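## Task

Take the white radish and the tomato out of the pan and get both completely into the bag, in the space between its two layers. At the end, every other item, including the white ball, must be in the pan. The loaded part of the bag must rest on the table. No more than one corner of the bag may lie on an arm's base, no part of the bag may be in the pan, and none may hang more than about a finger's width beyond the table edge.

## Robot and tools

ROBOT. Two arms, left_arm and right_arm, each with six joints plus a gripper. Joint order everywhere, base to hand: waist, shoulder, elbow, wrist pitch, wrist yaw, wrist roll. Nominal ranges in rad: waist -2.618 to 3.054, shoulder 0.000 to 3.142, elbow 0.000 to 3.142, wrist pitch -1.571 to 1.571, wrist yaw -1.571 to 1.571, wrist roll -2.094 to 2.094. A real end stop may differ by up to 0.059 rad. Calibrated bases in the scene frame: left_arm (-0.019, +0.343, +0.033) m, quat_wxyz (+1.000, 0, 0, -0.008); right_arm (-0.046, -0.254, +0.023) m, quat_wxyz (+1.000, 0, 0, +0.016). A camera stand is fixed to the floor behind the arms. Loose objects may occasionally get nudged by an outside push.

FRAMES. Scene frame: origin at table-top height, halfway between the nominal bases; +x reaches out over the table, +z points up, left_arm is on the +y side (arm names do not match image left/right). Fixed cameras and the table are given in the scene frame. Each arm's hand pose, velocities, targets and wrist-camera pose are given in that arm's own base frame. Gripper: fingers point along its +z, close along its y; end_effector_position is the midpoint between the pads, roughly 1 cm short of the tips. Printed poses can be off by a few cm, worse when stretched out.

ROW FORMAT (used by execute_actions and move). One flat list of 14 numbers covering both arms, each in [-1, 1]: left_arm's six joint values then its opening, then right_arm's six joint values then its opening. Joint values are offsets, not poses: they count from the arm's Joint targets as they stood when the action (or move) began, never from the previous row. Scale: 1.0 equals 2.224 rad for waist, shoulder, elbow and 8.485 rad for the three wrist joints. Opening is absolute: +1 fully open, -1 closed; in between, fingers go to where grip_measured reads that value. Always fill both arms; to leave a gripper alone resend its current command, since 0 is itself a command (half open). An action pushing any joint more than 0.059 rad beyond its range is rejected for both arms; if the first action fails this, the whole call is rejected.

TOOLS.
execute_actions(actions, cameras): actions is a list of actions; each action is a list of up to 15 rows, one per 1/30 s step; a short action repeats its last row to fill 15 steps. Repeating the same offset in a new action moves further. cameras: list of names, ["all"], or []; by default images come only for an empty actions list. An empty list also reports the scene number and other details.
move(target, speed, blend, opening_speed, grip_force, blocking, cameras): target is one row or a list of up to 15 rows (waypoints); every row's offsets count from the same starting Joint targets. All joints interpolate together, so the hand follows a curve, with no collision avoidance. speed: rad/s of the joint with farthest to go, 0.01 to 12.57, default 0.5; one value or one per waypoint. blend: rad of corner rounding per waypoint, default 0 (full stop). opening_speed: opening units per second, 0.2 or more. grip_force: newtons per pad, 10 to 50, one value or one per arm; it persists; lower force closes slowly. blocking=false returns after about 0.5 s while the motion continues. Whole move is capped at 10 s of path. Its result adds a move: line: done, off_target (resting over 0.035 rad away), moving, held, or fault, plus limits=held if steps were withheld.
wait(seconds 0 to 10, cameras): lets time pass holding commands; returns early if a running move ends.
stop(cameras): brakes the current move.
zoom_image(camera, region): enlarges [x0, y0, x1, y1] pixels (top-left origin, max 504 by 504) of that camera's most recent image.
finished_scene(scene): give the current scene's number; irreversible, so call only when the goal holds with the robot let go.

CAMERAS: cam_head_left, cam_head_right, cam_high, cam_low, cam_left_wrist, cam_right_wrist, all 896x504.

RESULTS. end_effector_position (m) and end_effector_quat_wxyz per arm in its base frame. Joint positions and Joint velocities: six joints (rad, rad/s) then finger gap (m; 0.094 fully open). "within noise" means the arm is still. Joint targets: the base for your next offsets. Tool commands: current gripper commands. grip_measured: opening on the command scale, reading a bit wide when empty and narrower than a squeezed part. Joint torques in N m, offset and noisy; joints 1 to 3 wrap at ±28. "joint sent to its limit" means a joint was clipped at its end; "joint command not followed" means the clearance check altered targets. MOTOR HOT appears at 75 °C; at 90 °C the arm folds and stops for the rest of the scene; at 100 °C it collapses.

CAUTIONS. Joint speed is limited, targets lead measured angles by at most 0.339 rad (big joints) or 2.2 rad (wrist), and a target more than 200 mm from the hand is scaled back, so big moves may need several actions. Friction and load can leave joints short. To stop pressing on something, command targets back past the measured positions. Avoid dropping items, releasing moving items, fast impacts, hard pushes, and any contact or squeeze between the two arms; never close a gripper on the other arm's fingers. Do not strike fixed or heavy objects. Nothing may fall or be left off the table. Close slowly on soft items; release by commanding an opening well above grip_measured. Avoid long stretched holds that heat motors. Smooth, efficient, quick motion is preferred.

Each tool is called after ">>>" in YAML: its name, and indented under it one key for each argument.

## Session

>>> execute_actions:
  actions: []

Scene clock: 0.00 s.
left_arm: end_effector_position=(+0.3974, +0.0047, +0.0922) grip_measured=+1.000 end_effector_quat_wxyz=(+0.578, -0.041, +0.815, -0.009) | right_arm: end_effector_position=(+0.3882, -0.0036, +0.0938) grip_measured=+1.000 end_effector_quat_wxyz=(+0.584, +0.004, +0.812, -0.010)
Joint positions: left_arm=[-0.004 1.548 0.371 0.839 -0.036 -0.079 0.094] | right_arm=[0 1.515 0.33 0.862 0.022 -0.005 0.094]
Joint velocities: within noise
Joint torques (N m): no reading
Heat: left arm: 25 °C; right arm: 28 °C.
Joint targets: left_arm=[-0.004 1.545 0.375 0.833 -0.036 -0.079] | right_arm=[0.000 1.507 0.340 0.875 0.022 -0.005]
Tool commands: left_gripper/opening=+1.0 right_gripper/opening=+1.0

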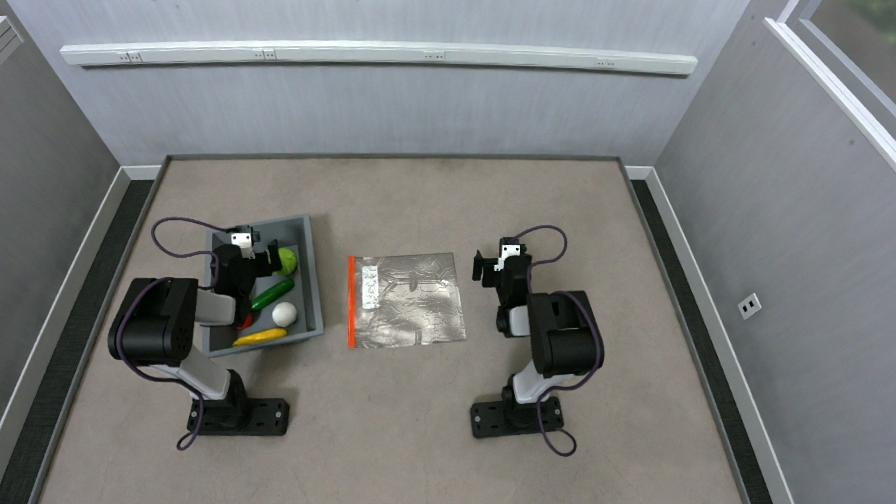

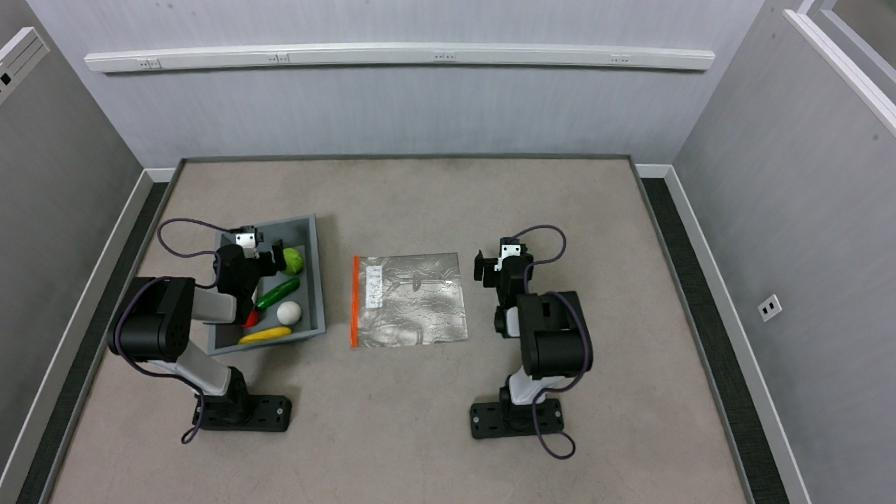

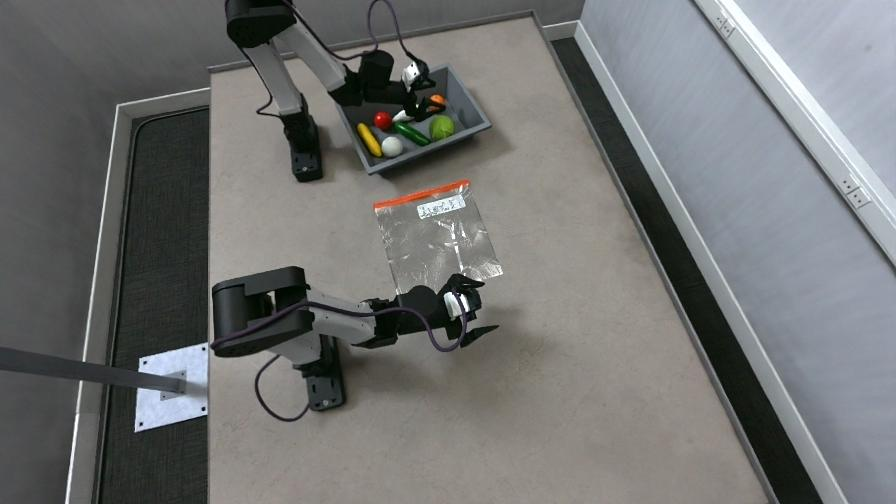

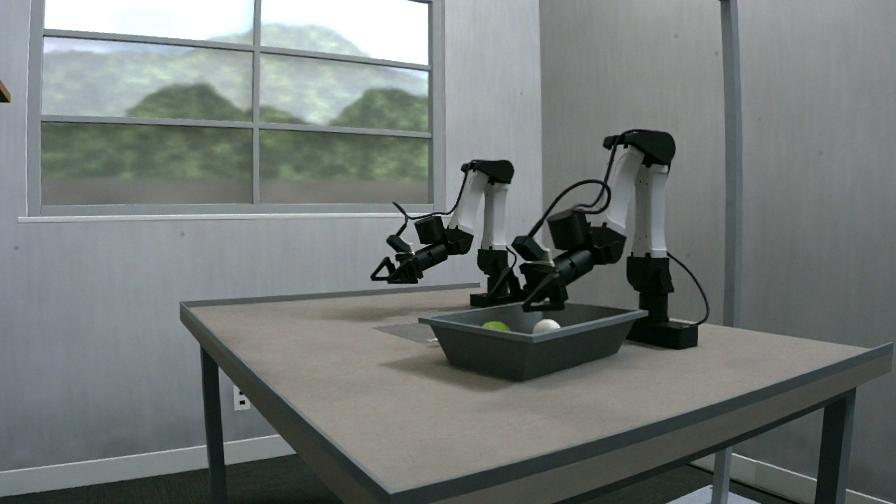

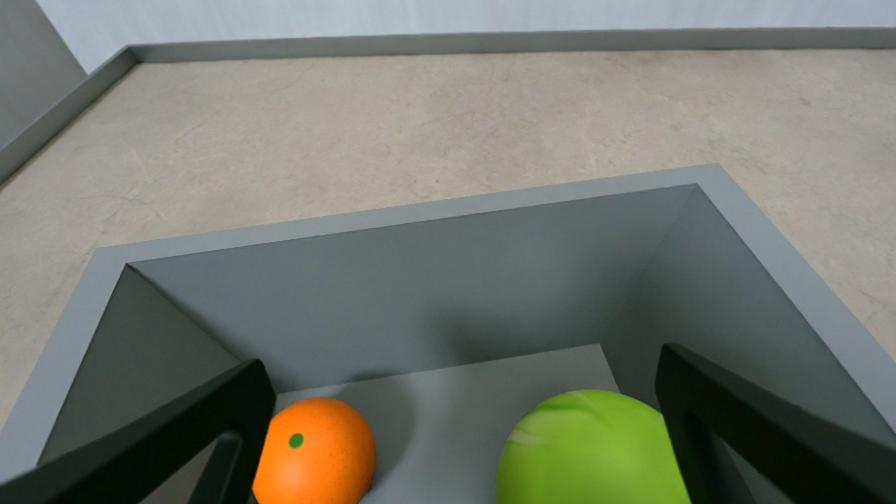

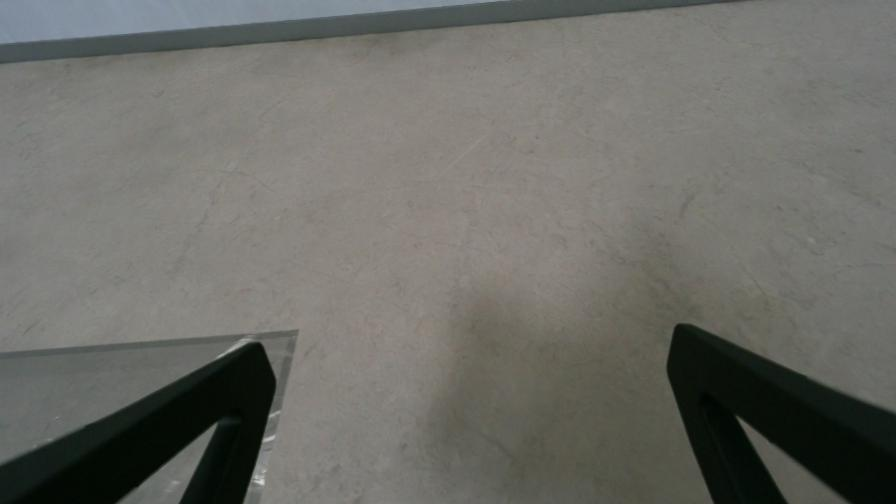

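>>> zoom_image:
  camera: "cam_head_left"
  region: [190, 200, 350, 360]

>>> zoom_image:
  camera: "cam_head_left"
  region: [340, 210, 600, 360]

>>> zoom_image:
  camera: "cam_high"
  region: [310, 40, 530, 200]

>>> zoom_image:
  camera: "cam_high"
  region: [350, 170, 530, 370]

Scaled by 3.150 from the camera's 896x504 image, which has a finer 1280x720 frame.

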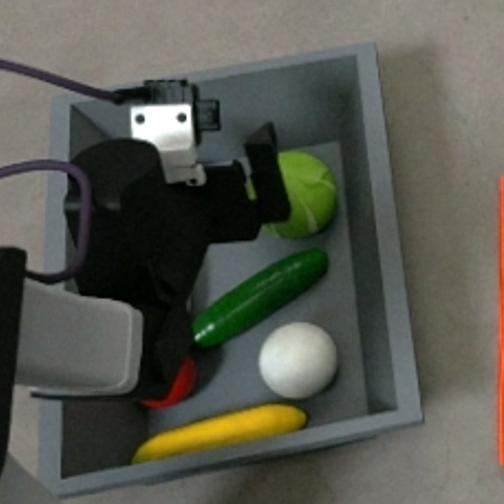

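Scaled by 1.938 from the camera's 896x504 image, which has a finer 1280x720 frame.

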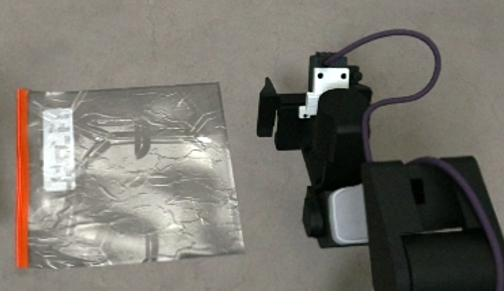

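Scaled by 2.291 from the camera's 896x504 image, which has a finer 1280x720 frame.

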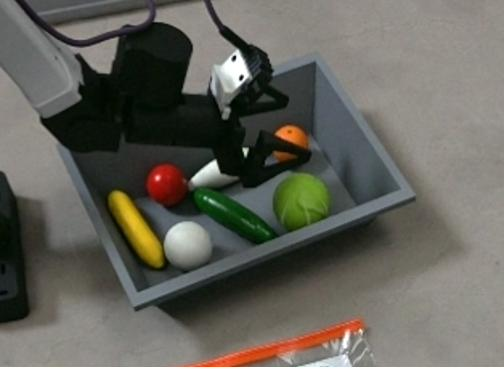

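Scaled by 2.520 from the camera's 896x504 image, which has a finer 1280x720 frame.

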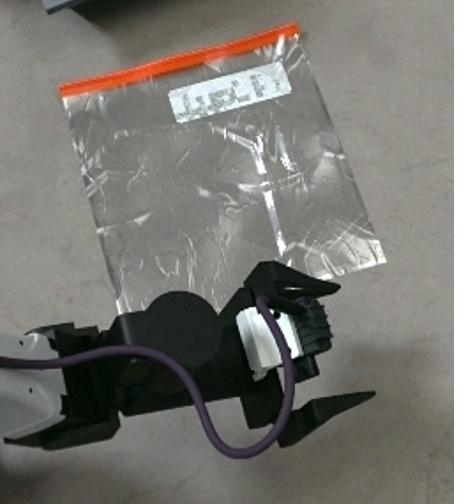

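>>> move:
  target:
    - [0,-0.0328,0.289,-0.126,0,0,1,0,0,0,0,0,0,1]
    - [-0.394,-0.0656,0.578,-0.2523,0.0042,0.0093,1,0,0,0,0,0,0,1]
  blend: 0.1
  speed: 1.3
  cameras: ["cam_head_left","cam_high","cam_low","cam_left_wrist"]

>>> zoom_image:
  camera: "cam_head_left"
  region: [190, 200, 350, 360]

>>> zoom_image:
  camera: "cam_high"
  region: [310, 40, 530, 200]

>>> zoom_image:
  camera: "cam_left_wrist"
  region: [200, 0, 700, 504]

Scene clock: 5.80 s.
left_arm: end_effector_position=(+0.2083, -0.2468, +0.2745) grip_measured=+1.000 end_effector_quat_wxyz=(+0.233, +0.403, +0.879, -0.105) | right_arm: end_effector_position=(+0.3882, -0.0036, +0.0938) grip_measured=+1.000 end_effector_quat_wxyz=(+0.584, +0.004, +0.812, -0.010)
Joint positions: left_arm=[-0.876 1.405 1.644 -1.293 -0.012 -0.013 0.094] | right_arm=[0 1.515 0.33 0.862 0.022 -0.005 0.094]
Joint torques (N m): left_arm=[-0.1 -5.29 8.79 1.36 0.11 0.06] | right_arm=[0.02 -5.49 6.22 1.99 -0.02 0.04]
Heat: left arm: 27 °C; right arm: 28 °C.
Joint targets: left_arm=[-0.880 1.399 1.661 -1.308 -0.001 0.000] | right_arm=[0.000 1.507 0.340 0.875 0.022 -0.005]
move: done
Images, in order (width x height): cam_head_left 896x504, cam_high 896x504, cam_low 896x504, cam_left_wrist 896x504.

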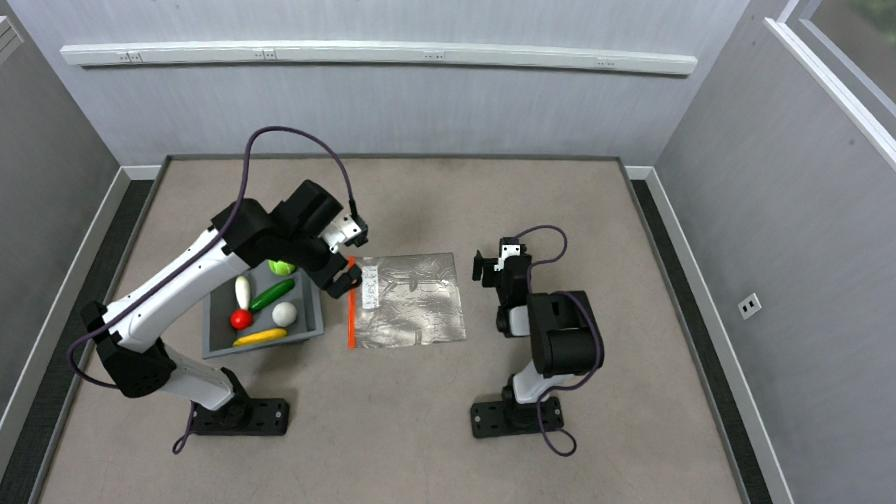

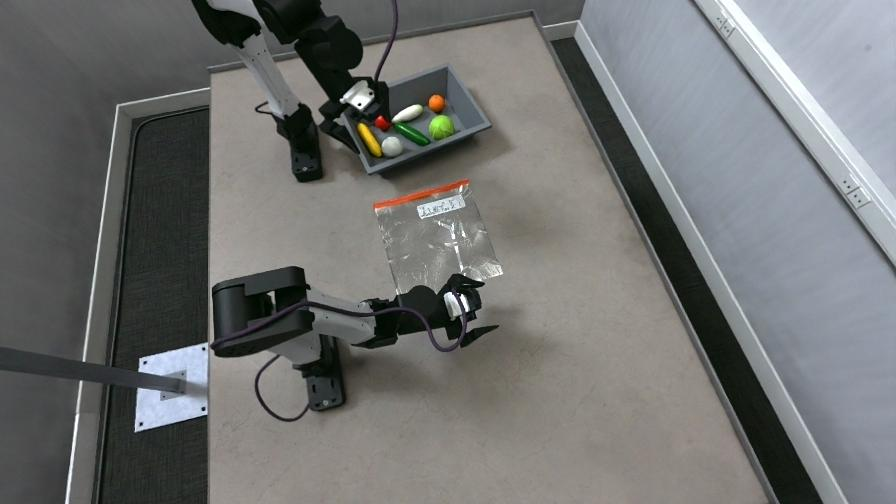

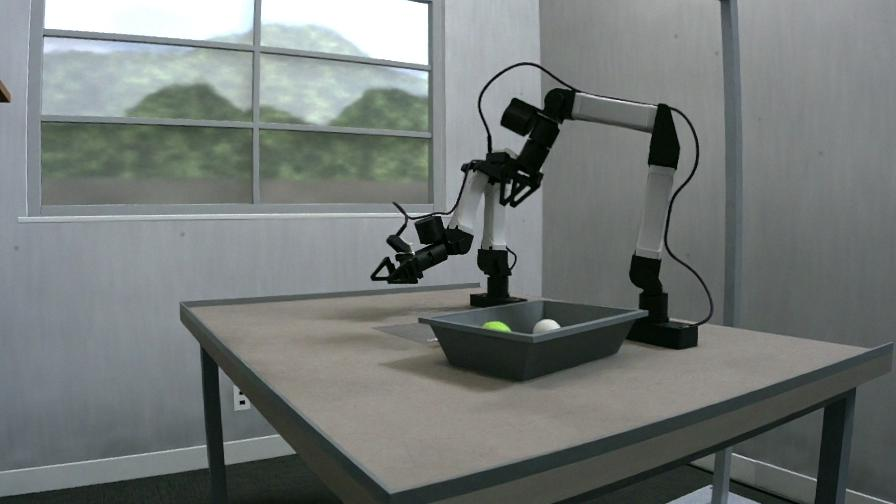

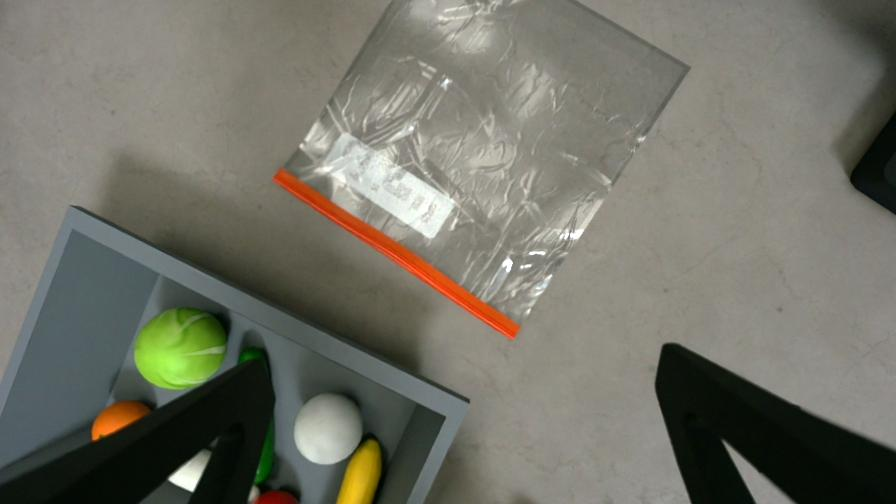

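Scaled by 3.150 from the camera's 896x504 image, which has a finer 1280x720 frame.

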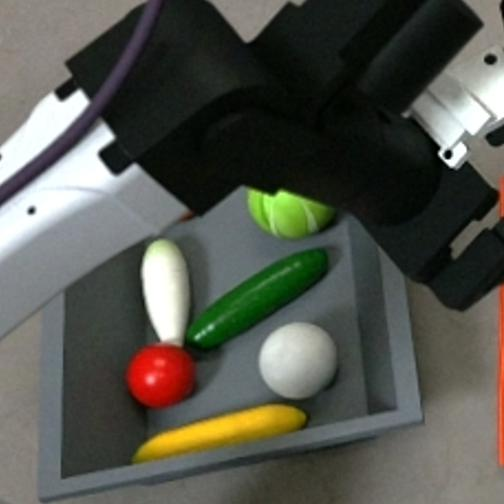

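Scaled by 2.291 from the camera's 896x504 image, which has a finer 1280x720 frame.

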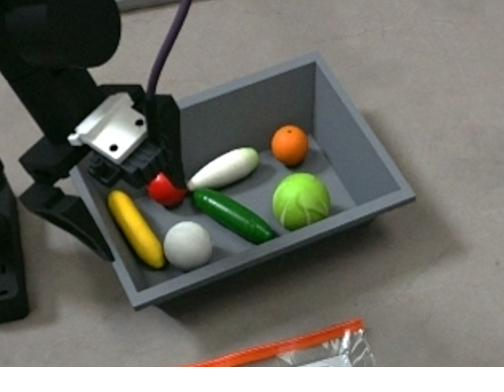

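Scaled by 1.000.

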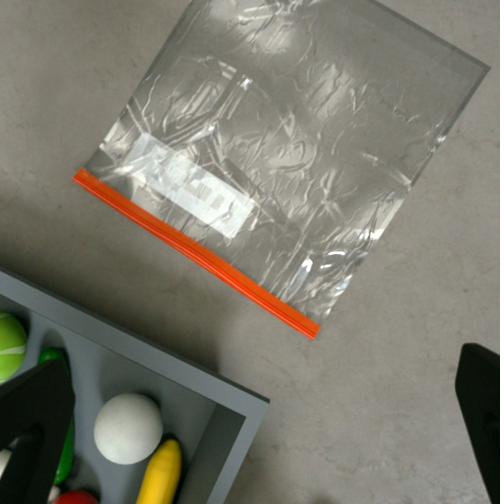

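>>> zoom_image:
  camera: "cam_low"
  region: [360, 270, 480, 370]

>>> zoom_image:
  camera: "cam_left_wrist"
  region: [260, 150, 400, 270]

>>> zoom_image:
  camera: "cam_left_wrist"
  region: [390, 210, 550, 350]

Scaled by 4.200 from the camera's 896x504 image, which has a finer 1280x720 frame.

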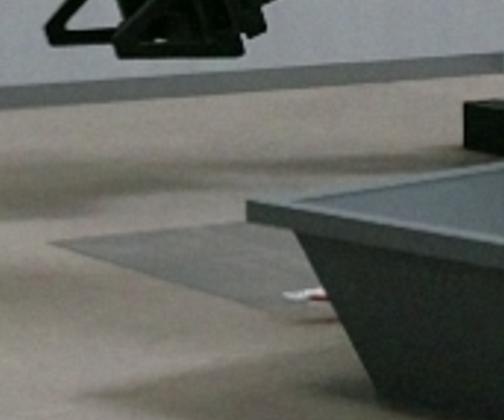

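Scaled by 3.600 from the camera's 896x504 image, which has a finer 1280x720 frame.

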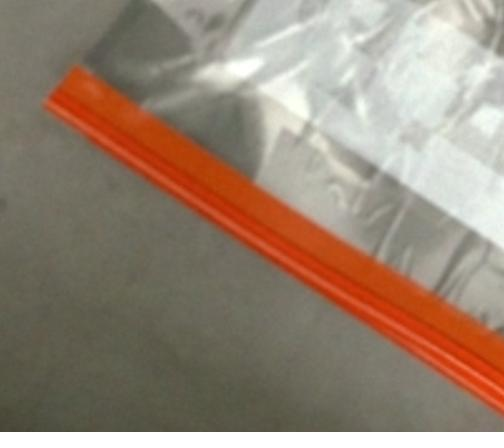

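Scaled by 3.150 from the camera's 896x504 image, which has a finer 1280x720 frame.

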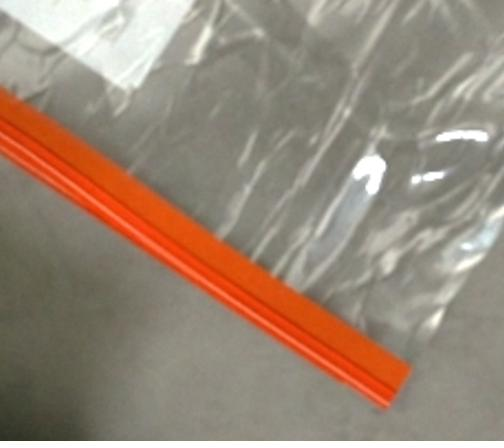

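>>> move:
  target: [0.328,-0.1344,-0.0823,-0.0138,0,0,1,0.2446,0.1736,0.3345,-0.1312,0.0592,-0.0836,0.2]
  speed: 1.0
  cameras: ["cam_head_left","cam_high","cam_left_wrist","cam_right_wrist"]

>>> zoom_image:
  camera: "cam_high"
  region: [340, 160, 520, 320]

Scene clock: 10.83 s.
left_arm: end_effector_position=(+0.2321, -0.0353, +0.2846) grip_measured=+1.000 end_effector_quat_wxyz=(+0.268, +0.069, +0.961, -0.018) | right_arm: end_effector_position=(+0.4048, +0.1453, +0.0303) grip_measured=+0.201 end_effector_quat_wxyz=(+0.225, -0.496, +0.796, -0.264)
Joint positions: left_arm=[-0.157 1.106 1.489 -1.41 -0.009 -0.012 0.094] | right_arm=[0.544 1.878 1.058 -0.238 0.513 -0.707 0.056]
Joint torques (N m): left_arm=[0.7 -2.26 5.57 1.44 0.08 0.06] | right_arm=[-0.02 -7.24 8.49 1.09 0.28 0.05]
Heat: left arm: 27 °C; right arm: 28 °C.
Joint targets: left_arm=[-0.151 1.100 1.478 -1.425 -0.001 0.000] | right_arm=[0.545 1.892 1.084 -0.238 0.524 -0.714]
move: done
Images, in order (width x height): cam_head_left 896x504, cam_high 896x504, cam_left_wrist 896x504, cam_right_wrist 896x504.

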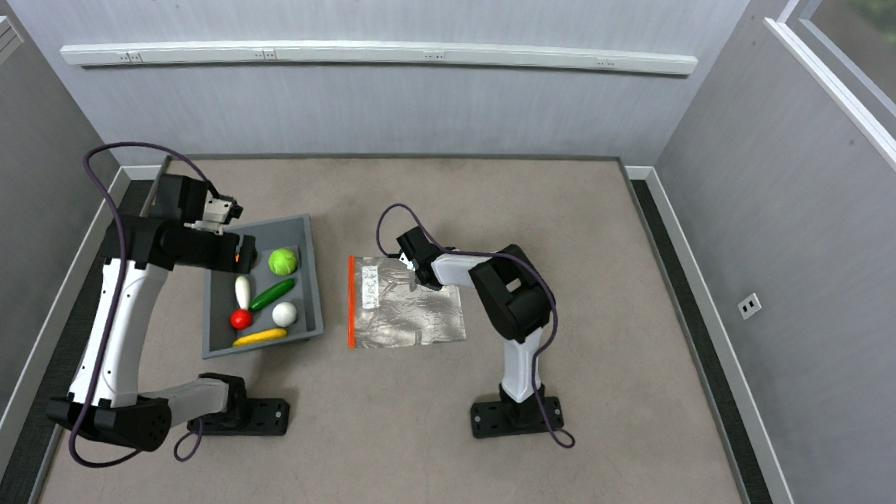

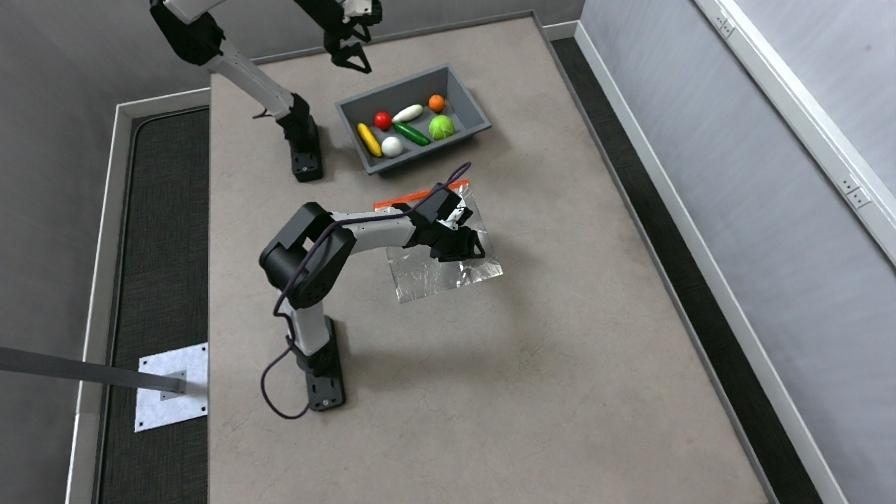

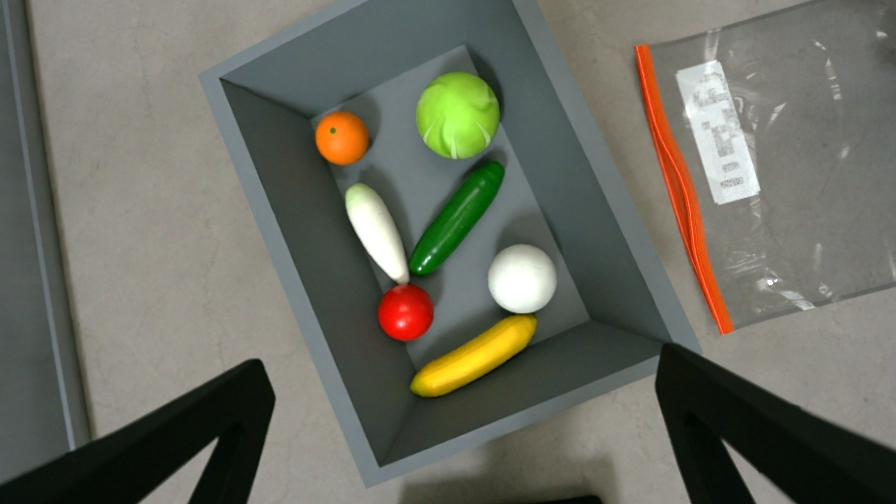

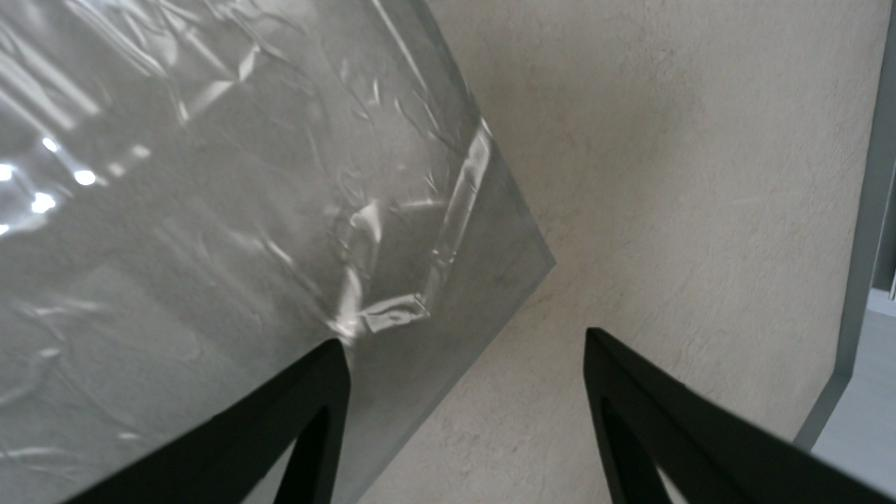

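Scaled by 2.800 from the camera's 896x504 image, which has a finer 1280x720 frame.

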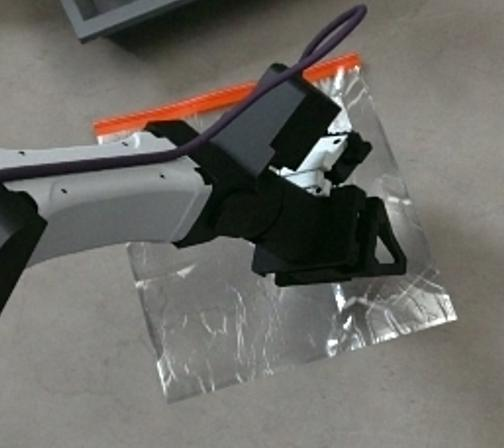

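>>> move:
  target: [0,0,0,0,0,0,1,0.0157,-0.0009,0.0052,-0.0017,-0.1235,0,0.2]
  speed: 1.2
  cameras: ["cam_head_left","cam_high","cam_low","cam_left_wrist","cam_right_wrist"]

>>> zoom_image:
  camera: "cam_high"
  region: [340, 160, 520, 320]

>>> zoom_image:
  camera: "cam_low"
  region: [360, 220, 500, 360]

>>> zoom_image:
  camera: "cam_head_left"
  region: [320, 230, 480, 370]

Scene clock: 16.80 s.
left_arm: end_effector_position=(+0.2321, -0.0353, +0.2846) grip_measured=+1.000 end_effector_quat_wxyz=(+0.268, +0.069, +0.961, -0.018) | right_arm: end_effector_position=(+0.3082, +0.3012, +0.0321) grip_measured=+0.201 end_effector_quat_wxyz=(+0.260, -0.612, +0.712, +0.227)
Joint positions: left_arm=[-0.157 1.106 1.489 -1.41 -0.009 -0.012 0.094] | right_arm=[0.575 1.878 1.069 -0.252 -0.51 -0.708 0.056]
Joint torques (N m): left_arm=[0.7 -2.21 5.55 1.42 0.08 0.06] | right_arm=[0.46 -7.42 8.51 1.1 -0.36 -0.02]
Heat: left arm: 28 °C; right arm: 30 °C.
Joint targets: left_arm=[-0.151 1.100 1.478 -1.425 -0.001 0.000] | right_arm=[0.580 1.890 1.096 -0.252 -0.524 -0.714]
move: done
Images, in order (width x height): cam_head_left 896x504, cam_high 896x504, cam_low 896x504, cam_left_wrist 896x504, cam_right_wrist 896x504.

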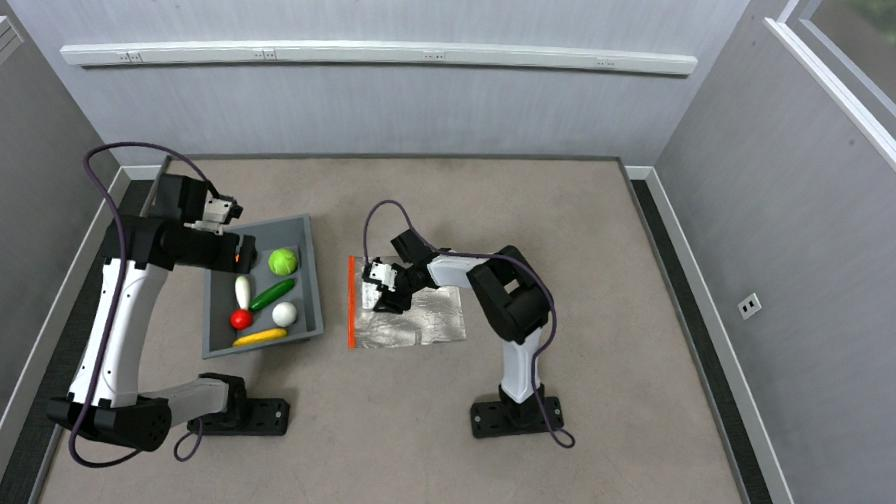

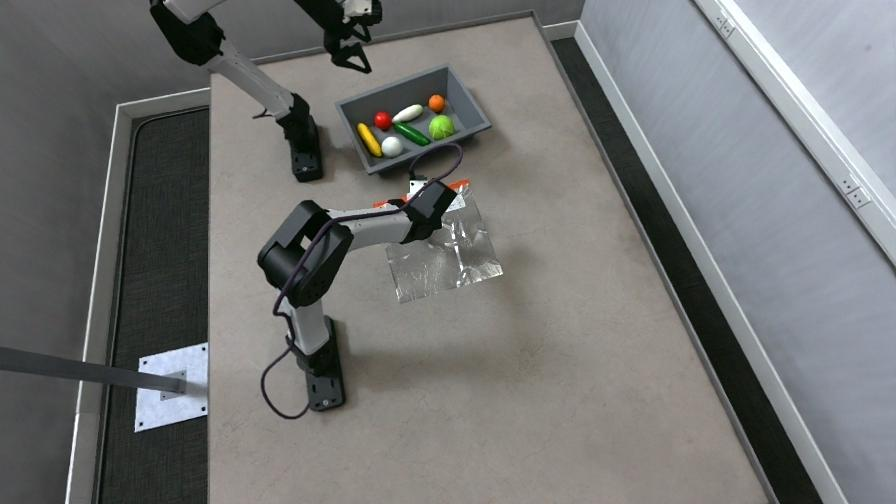

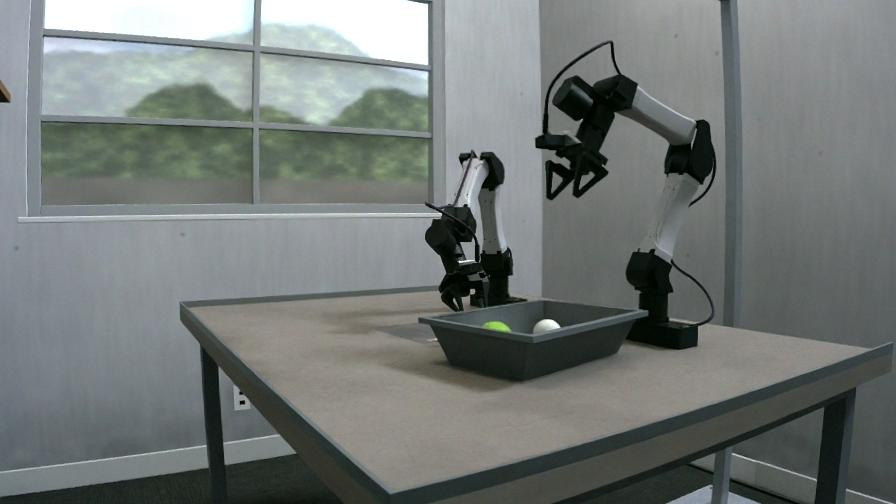

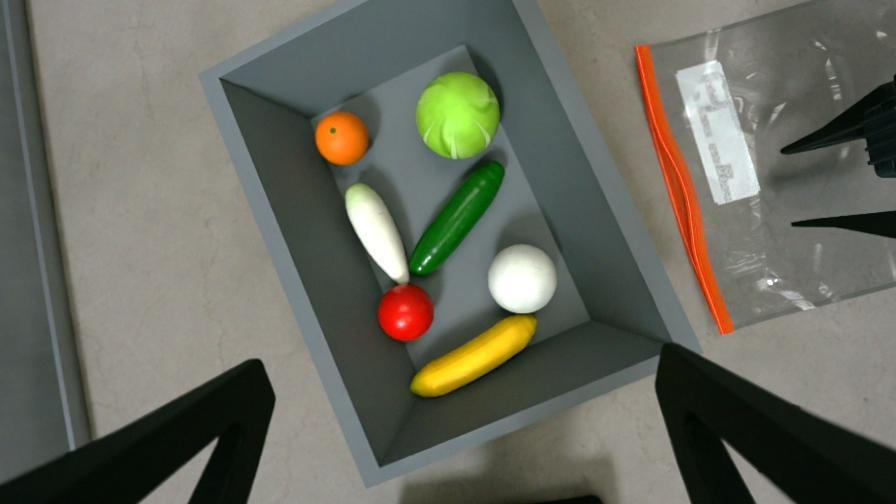

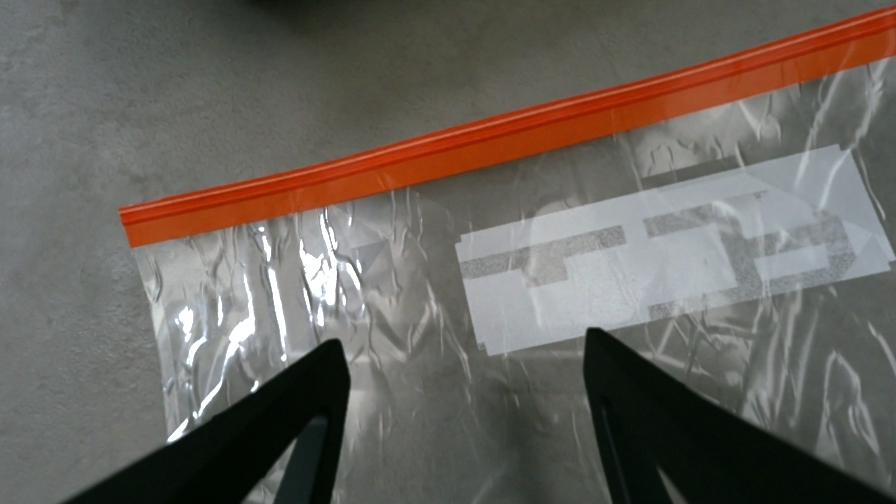

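Scaled by 2.800 from the camera's 896x504 image, which has a finer 1280x720 frame.

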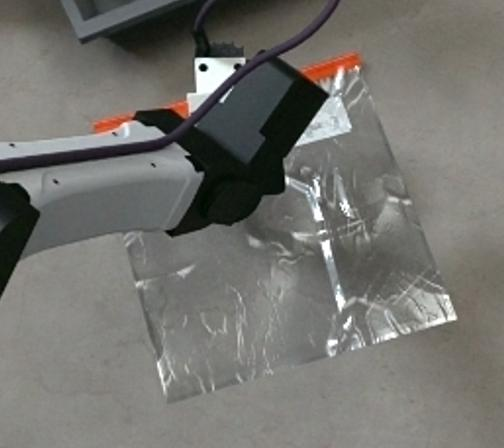

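Scaled by 3.600 from the camera's 896x504 image, which has a finer 1280x720 frame.

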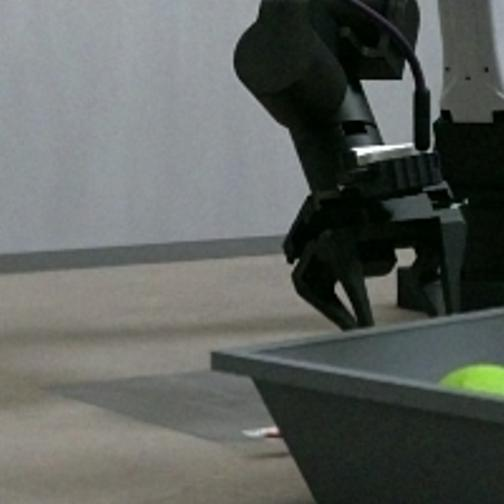

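Scaled by 3.150 from the camera's 896x504 image, which has a finer 1280x720 frame.

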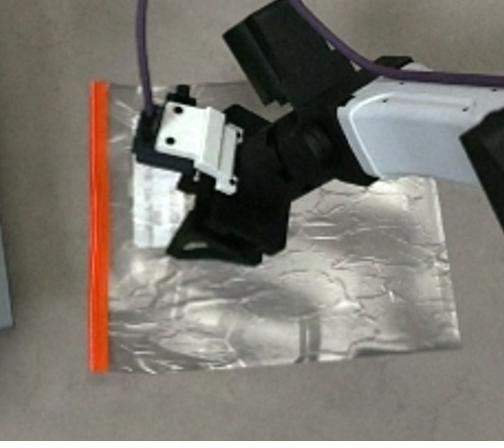

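>>> move:
  target: [0,0,0,0,0,0,1,0.0256,0.0682,0.0085,0.0155,0,0,-0.1]
  speed: 0.5
  cameras: ["cam_high","cam_low","cam_left_wrist","cam_right_wrist"]

>>> zoom_image:
  camera: "cam_low"
  region: [390, 240, 490, 350]

>>> zoom_image:
  camera: "cam_left_wrist"
  region: [600, 20, 896, 340]

Scene clock: 18.63 s.
left_arm: end_effector_position=(+0.2321, -0.0353, +0.2846) grip_measured=+1.000 end_effector_quat_wxyz=(+0.268, +0.069, +0.961, -0.018) | right_arm: end_effector_position=(+0.3054, +0.3295, -0.0046) grip_measured=-0.099 end_effector_quat_wxyz=(+0.255, -0.632, +0.692, +0.238)
Joint positions: left_arm=[-0.157 1.106 1.489 -1.41 -0.009 -0.012 0.094] | right_arm=[0.63 2.022 1.096 -0.131 -0.519 -0.71 0.042]
Joint torques (N m): left_arm=[0.7 -2.24 5.55 1.43 0.08 0.06] | right_arm=[0.68 -7.62 7.41 1.2 -0.32 0]
Heat: left arm: 28 °C; right arm: 30 °C.
Joint targets: left_arm=[-0.151 1.100 1.478 -1.425 -0.001 0.000] | right_arm=[0.637 2.042 1.115 -0.121 -0.524 -0.714]
move: done
Images, in order (width x height): cam_high 896x504, cam_low 896x504, cam_left_wrist 896x504, cam_right_wrist 896x504.

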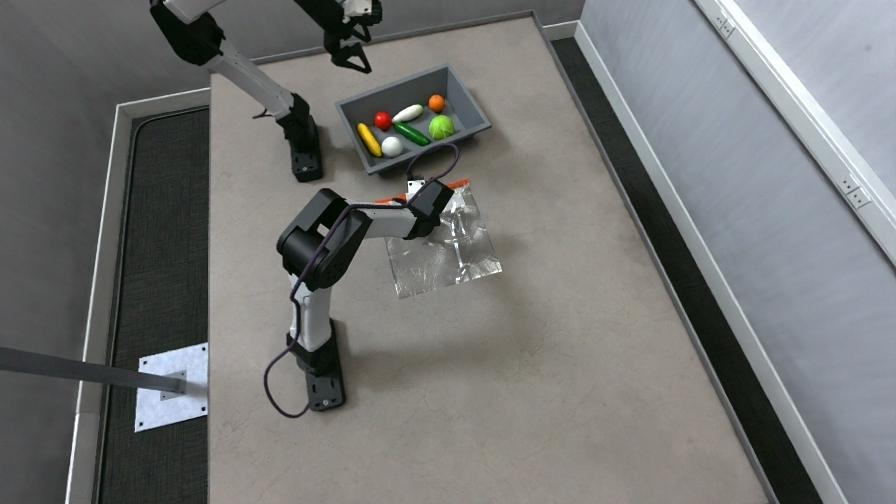

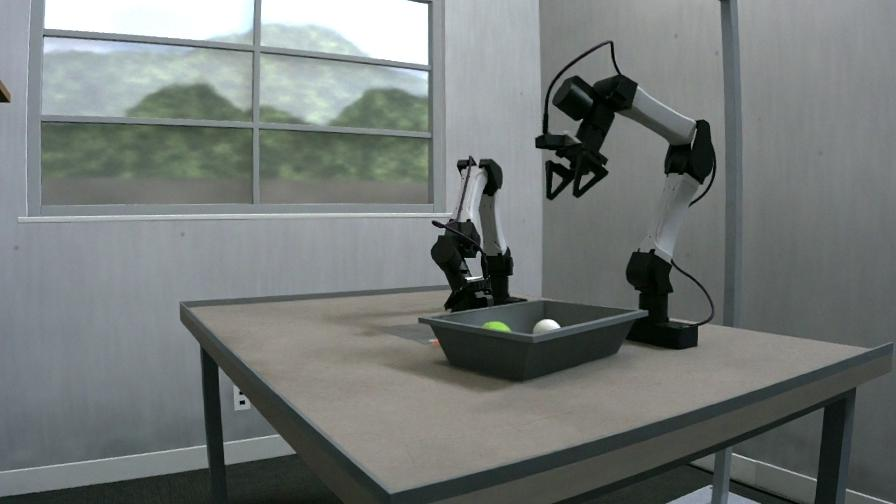

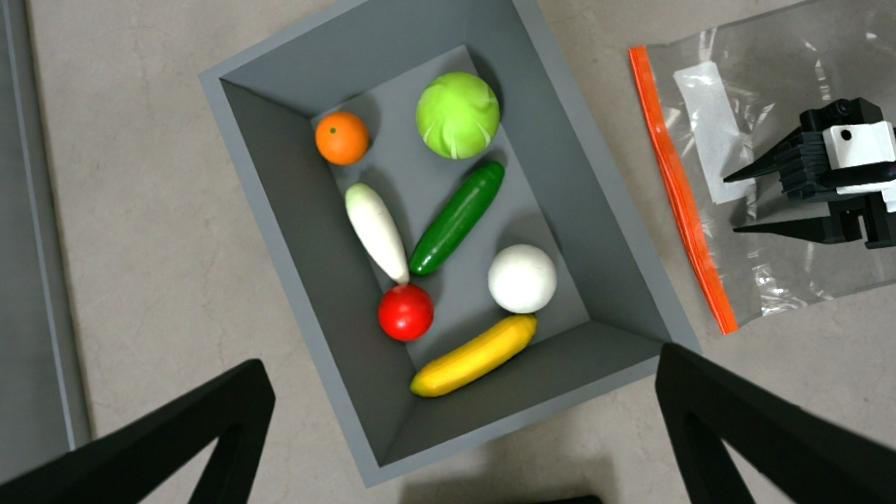

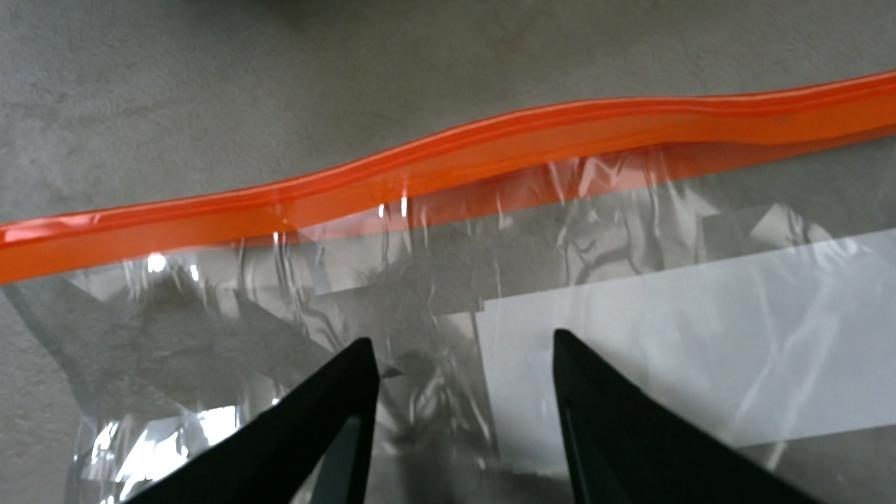

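Scaled by 4.582 from the camera's 896x504 image, which has a finer 1280x720 frame.

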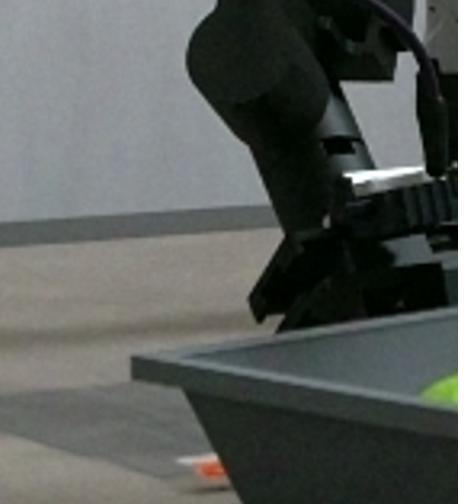

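Scaled by 1.575 from the camera's 896x504 image, which has a finer 1280x720 frame.

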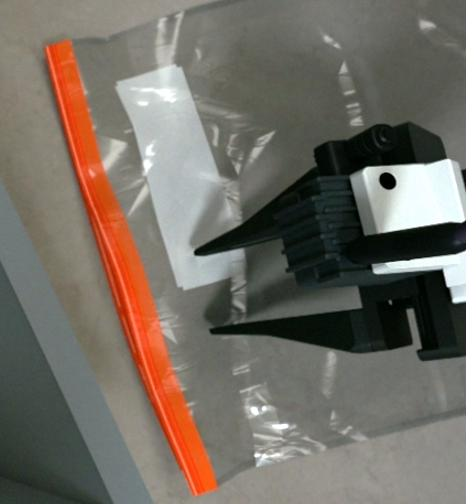

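>>> move:
  target: [0,0,0,0,0,0,1,0,0,0,0,0,0,-1]
  opening_speed: 1.0
  cameras: ["cam_left_wrist","cam_right_wrist"]

Scene clock: 20.20 s.
left_arm: end_effector_position=(+0.2321, -0.0353, +0.2846) grip_measured=+1.000 end_effector_quat_wxyz=(+0.268, +0.069, +0.961, -0.018) | right_arm: end_effector_position=(+0.3057, +0.3297, -0.0044) grip_measured=-0.991 end_effector_quat_wxyz=(+0.256, -0.632, +0.692, +0.238)
Joint positions: left_arm=[-0.157 1.106 1.489 -1.41 -0.009 -0.012 0.094] | right_arm=[0.63 2.022 1.096 -0.129 -0.519 -0.71 0]
Joint torques (N m): left_arm=[0.72 -2.25 5.55 1.43 0.08 0.06] | right_arm=[0.68 -7.53 7.41 1.19 -0.32 0.01]
Heat: left arm: 28 °C; right arm: 30 °C.
Joint targets: left_arm=[-0.151 1.100 1.478 -1.425 -0.001 0.000] | right_arm=[0.637 2.042 1.115 -0.121 -0.524 -0.714]
move: done
Images, in order (width x height): cam_left_wrist 896x504, cam_right_wrist 896x504.

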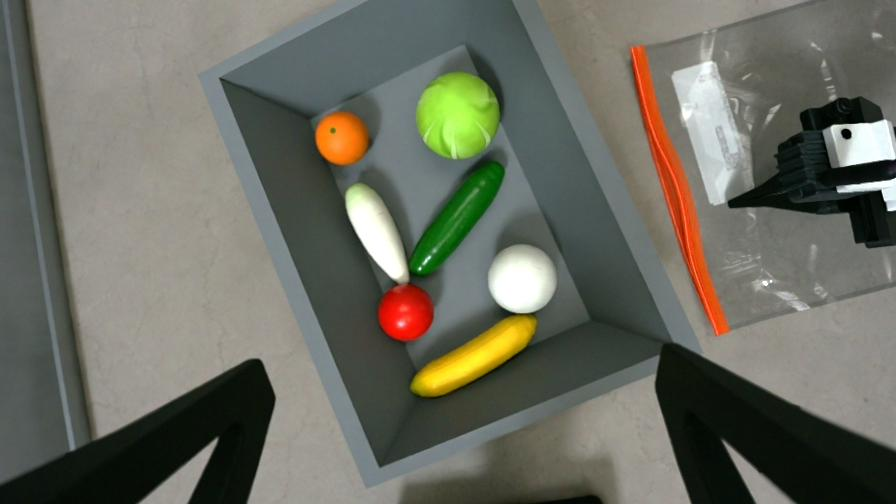

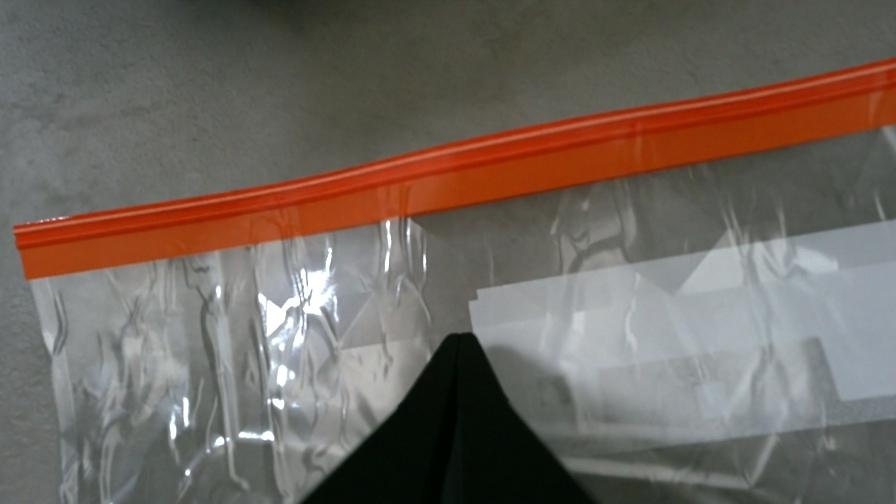

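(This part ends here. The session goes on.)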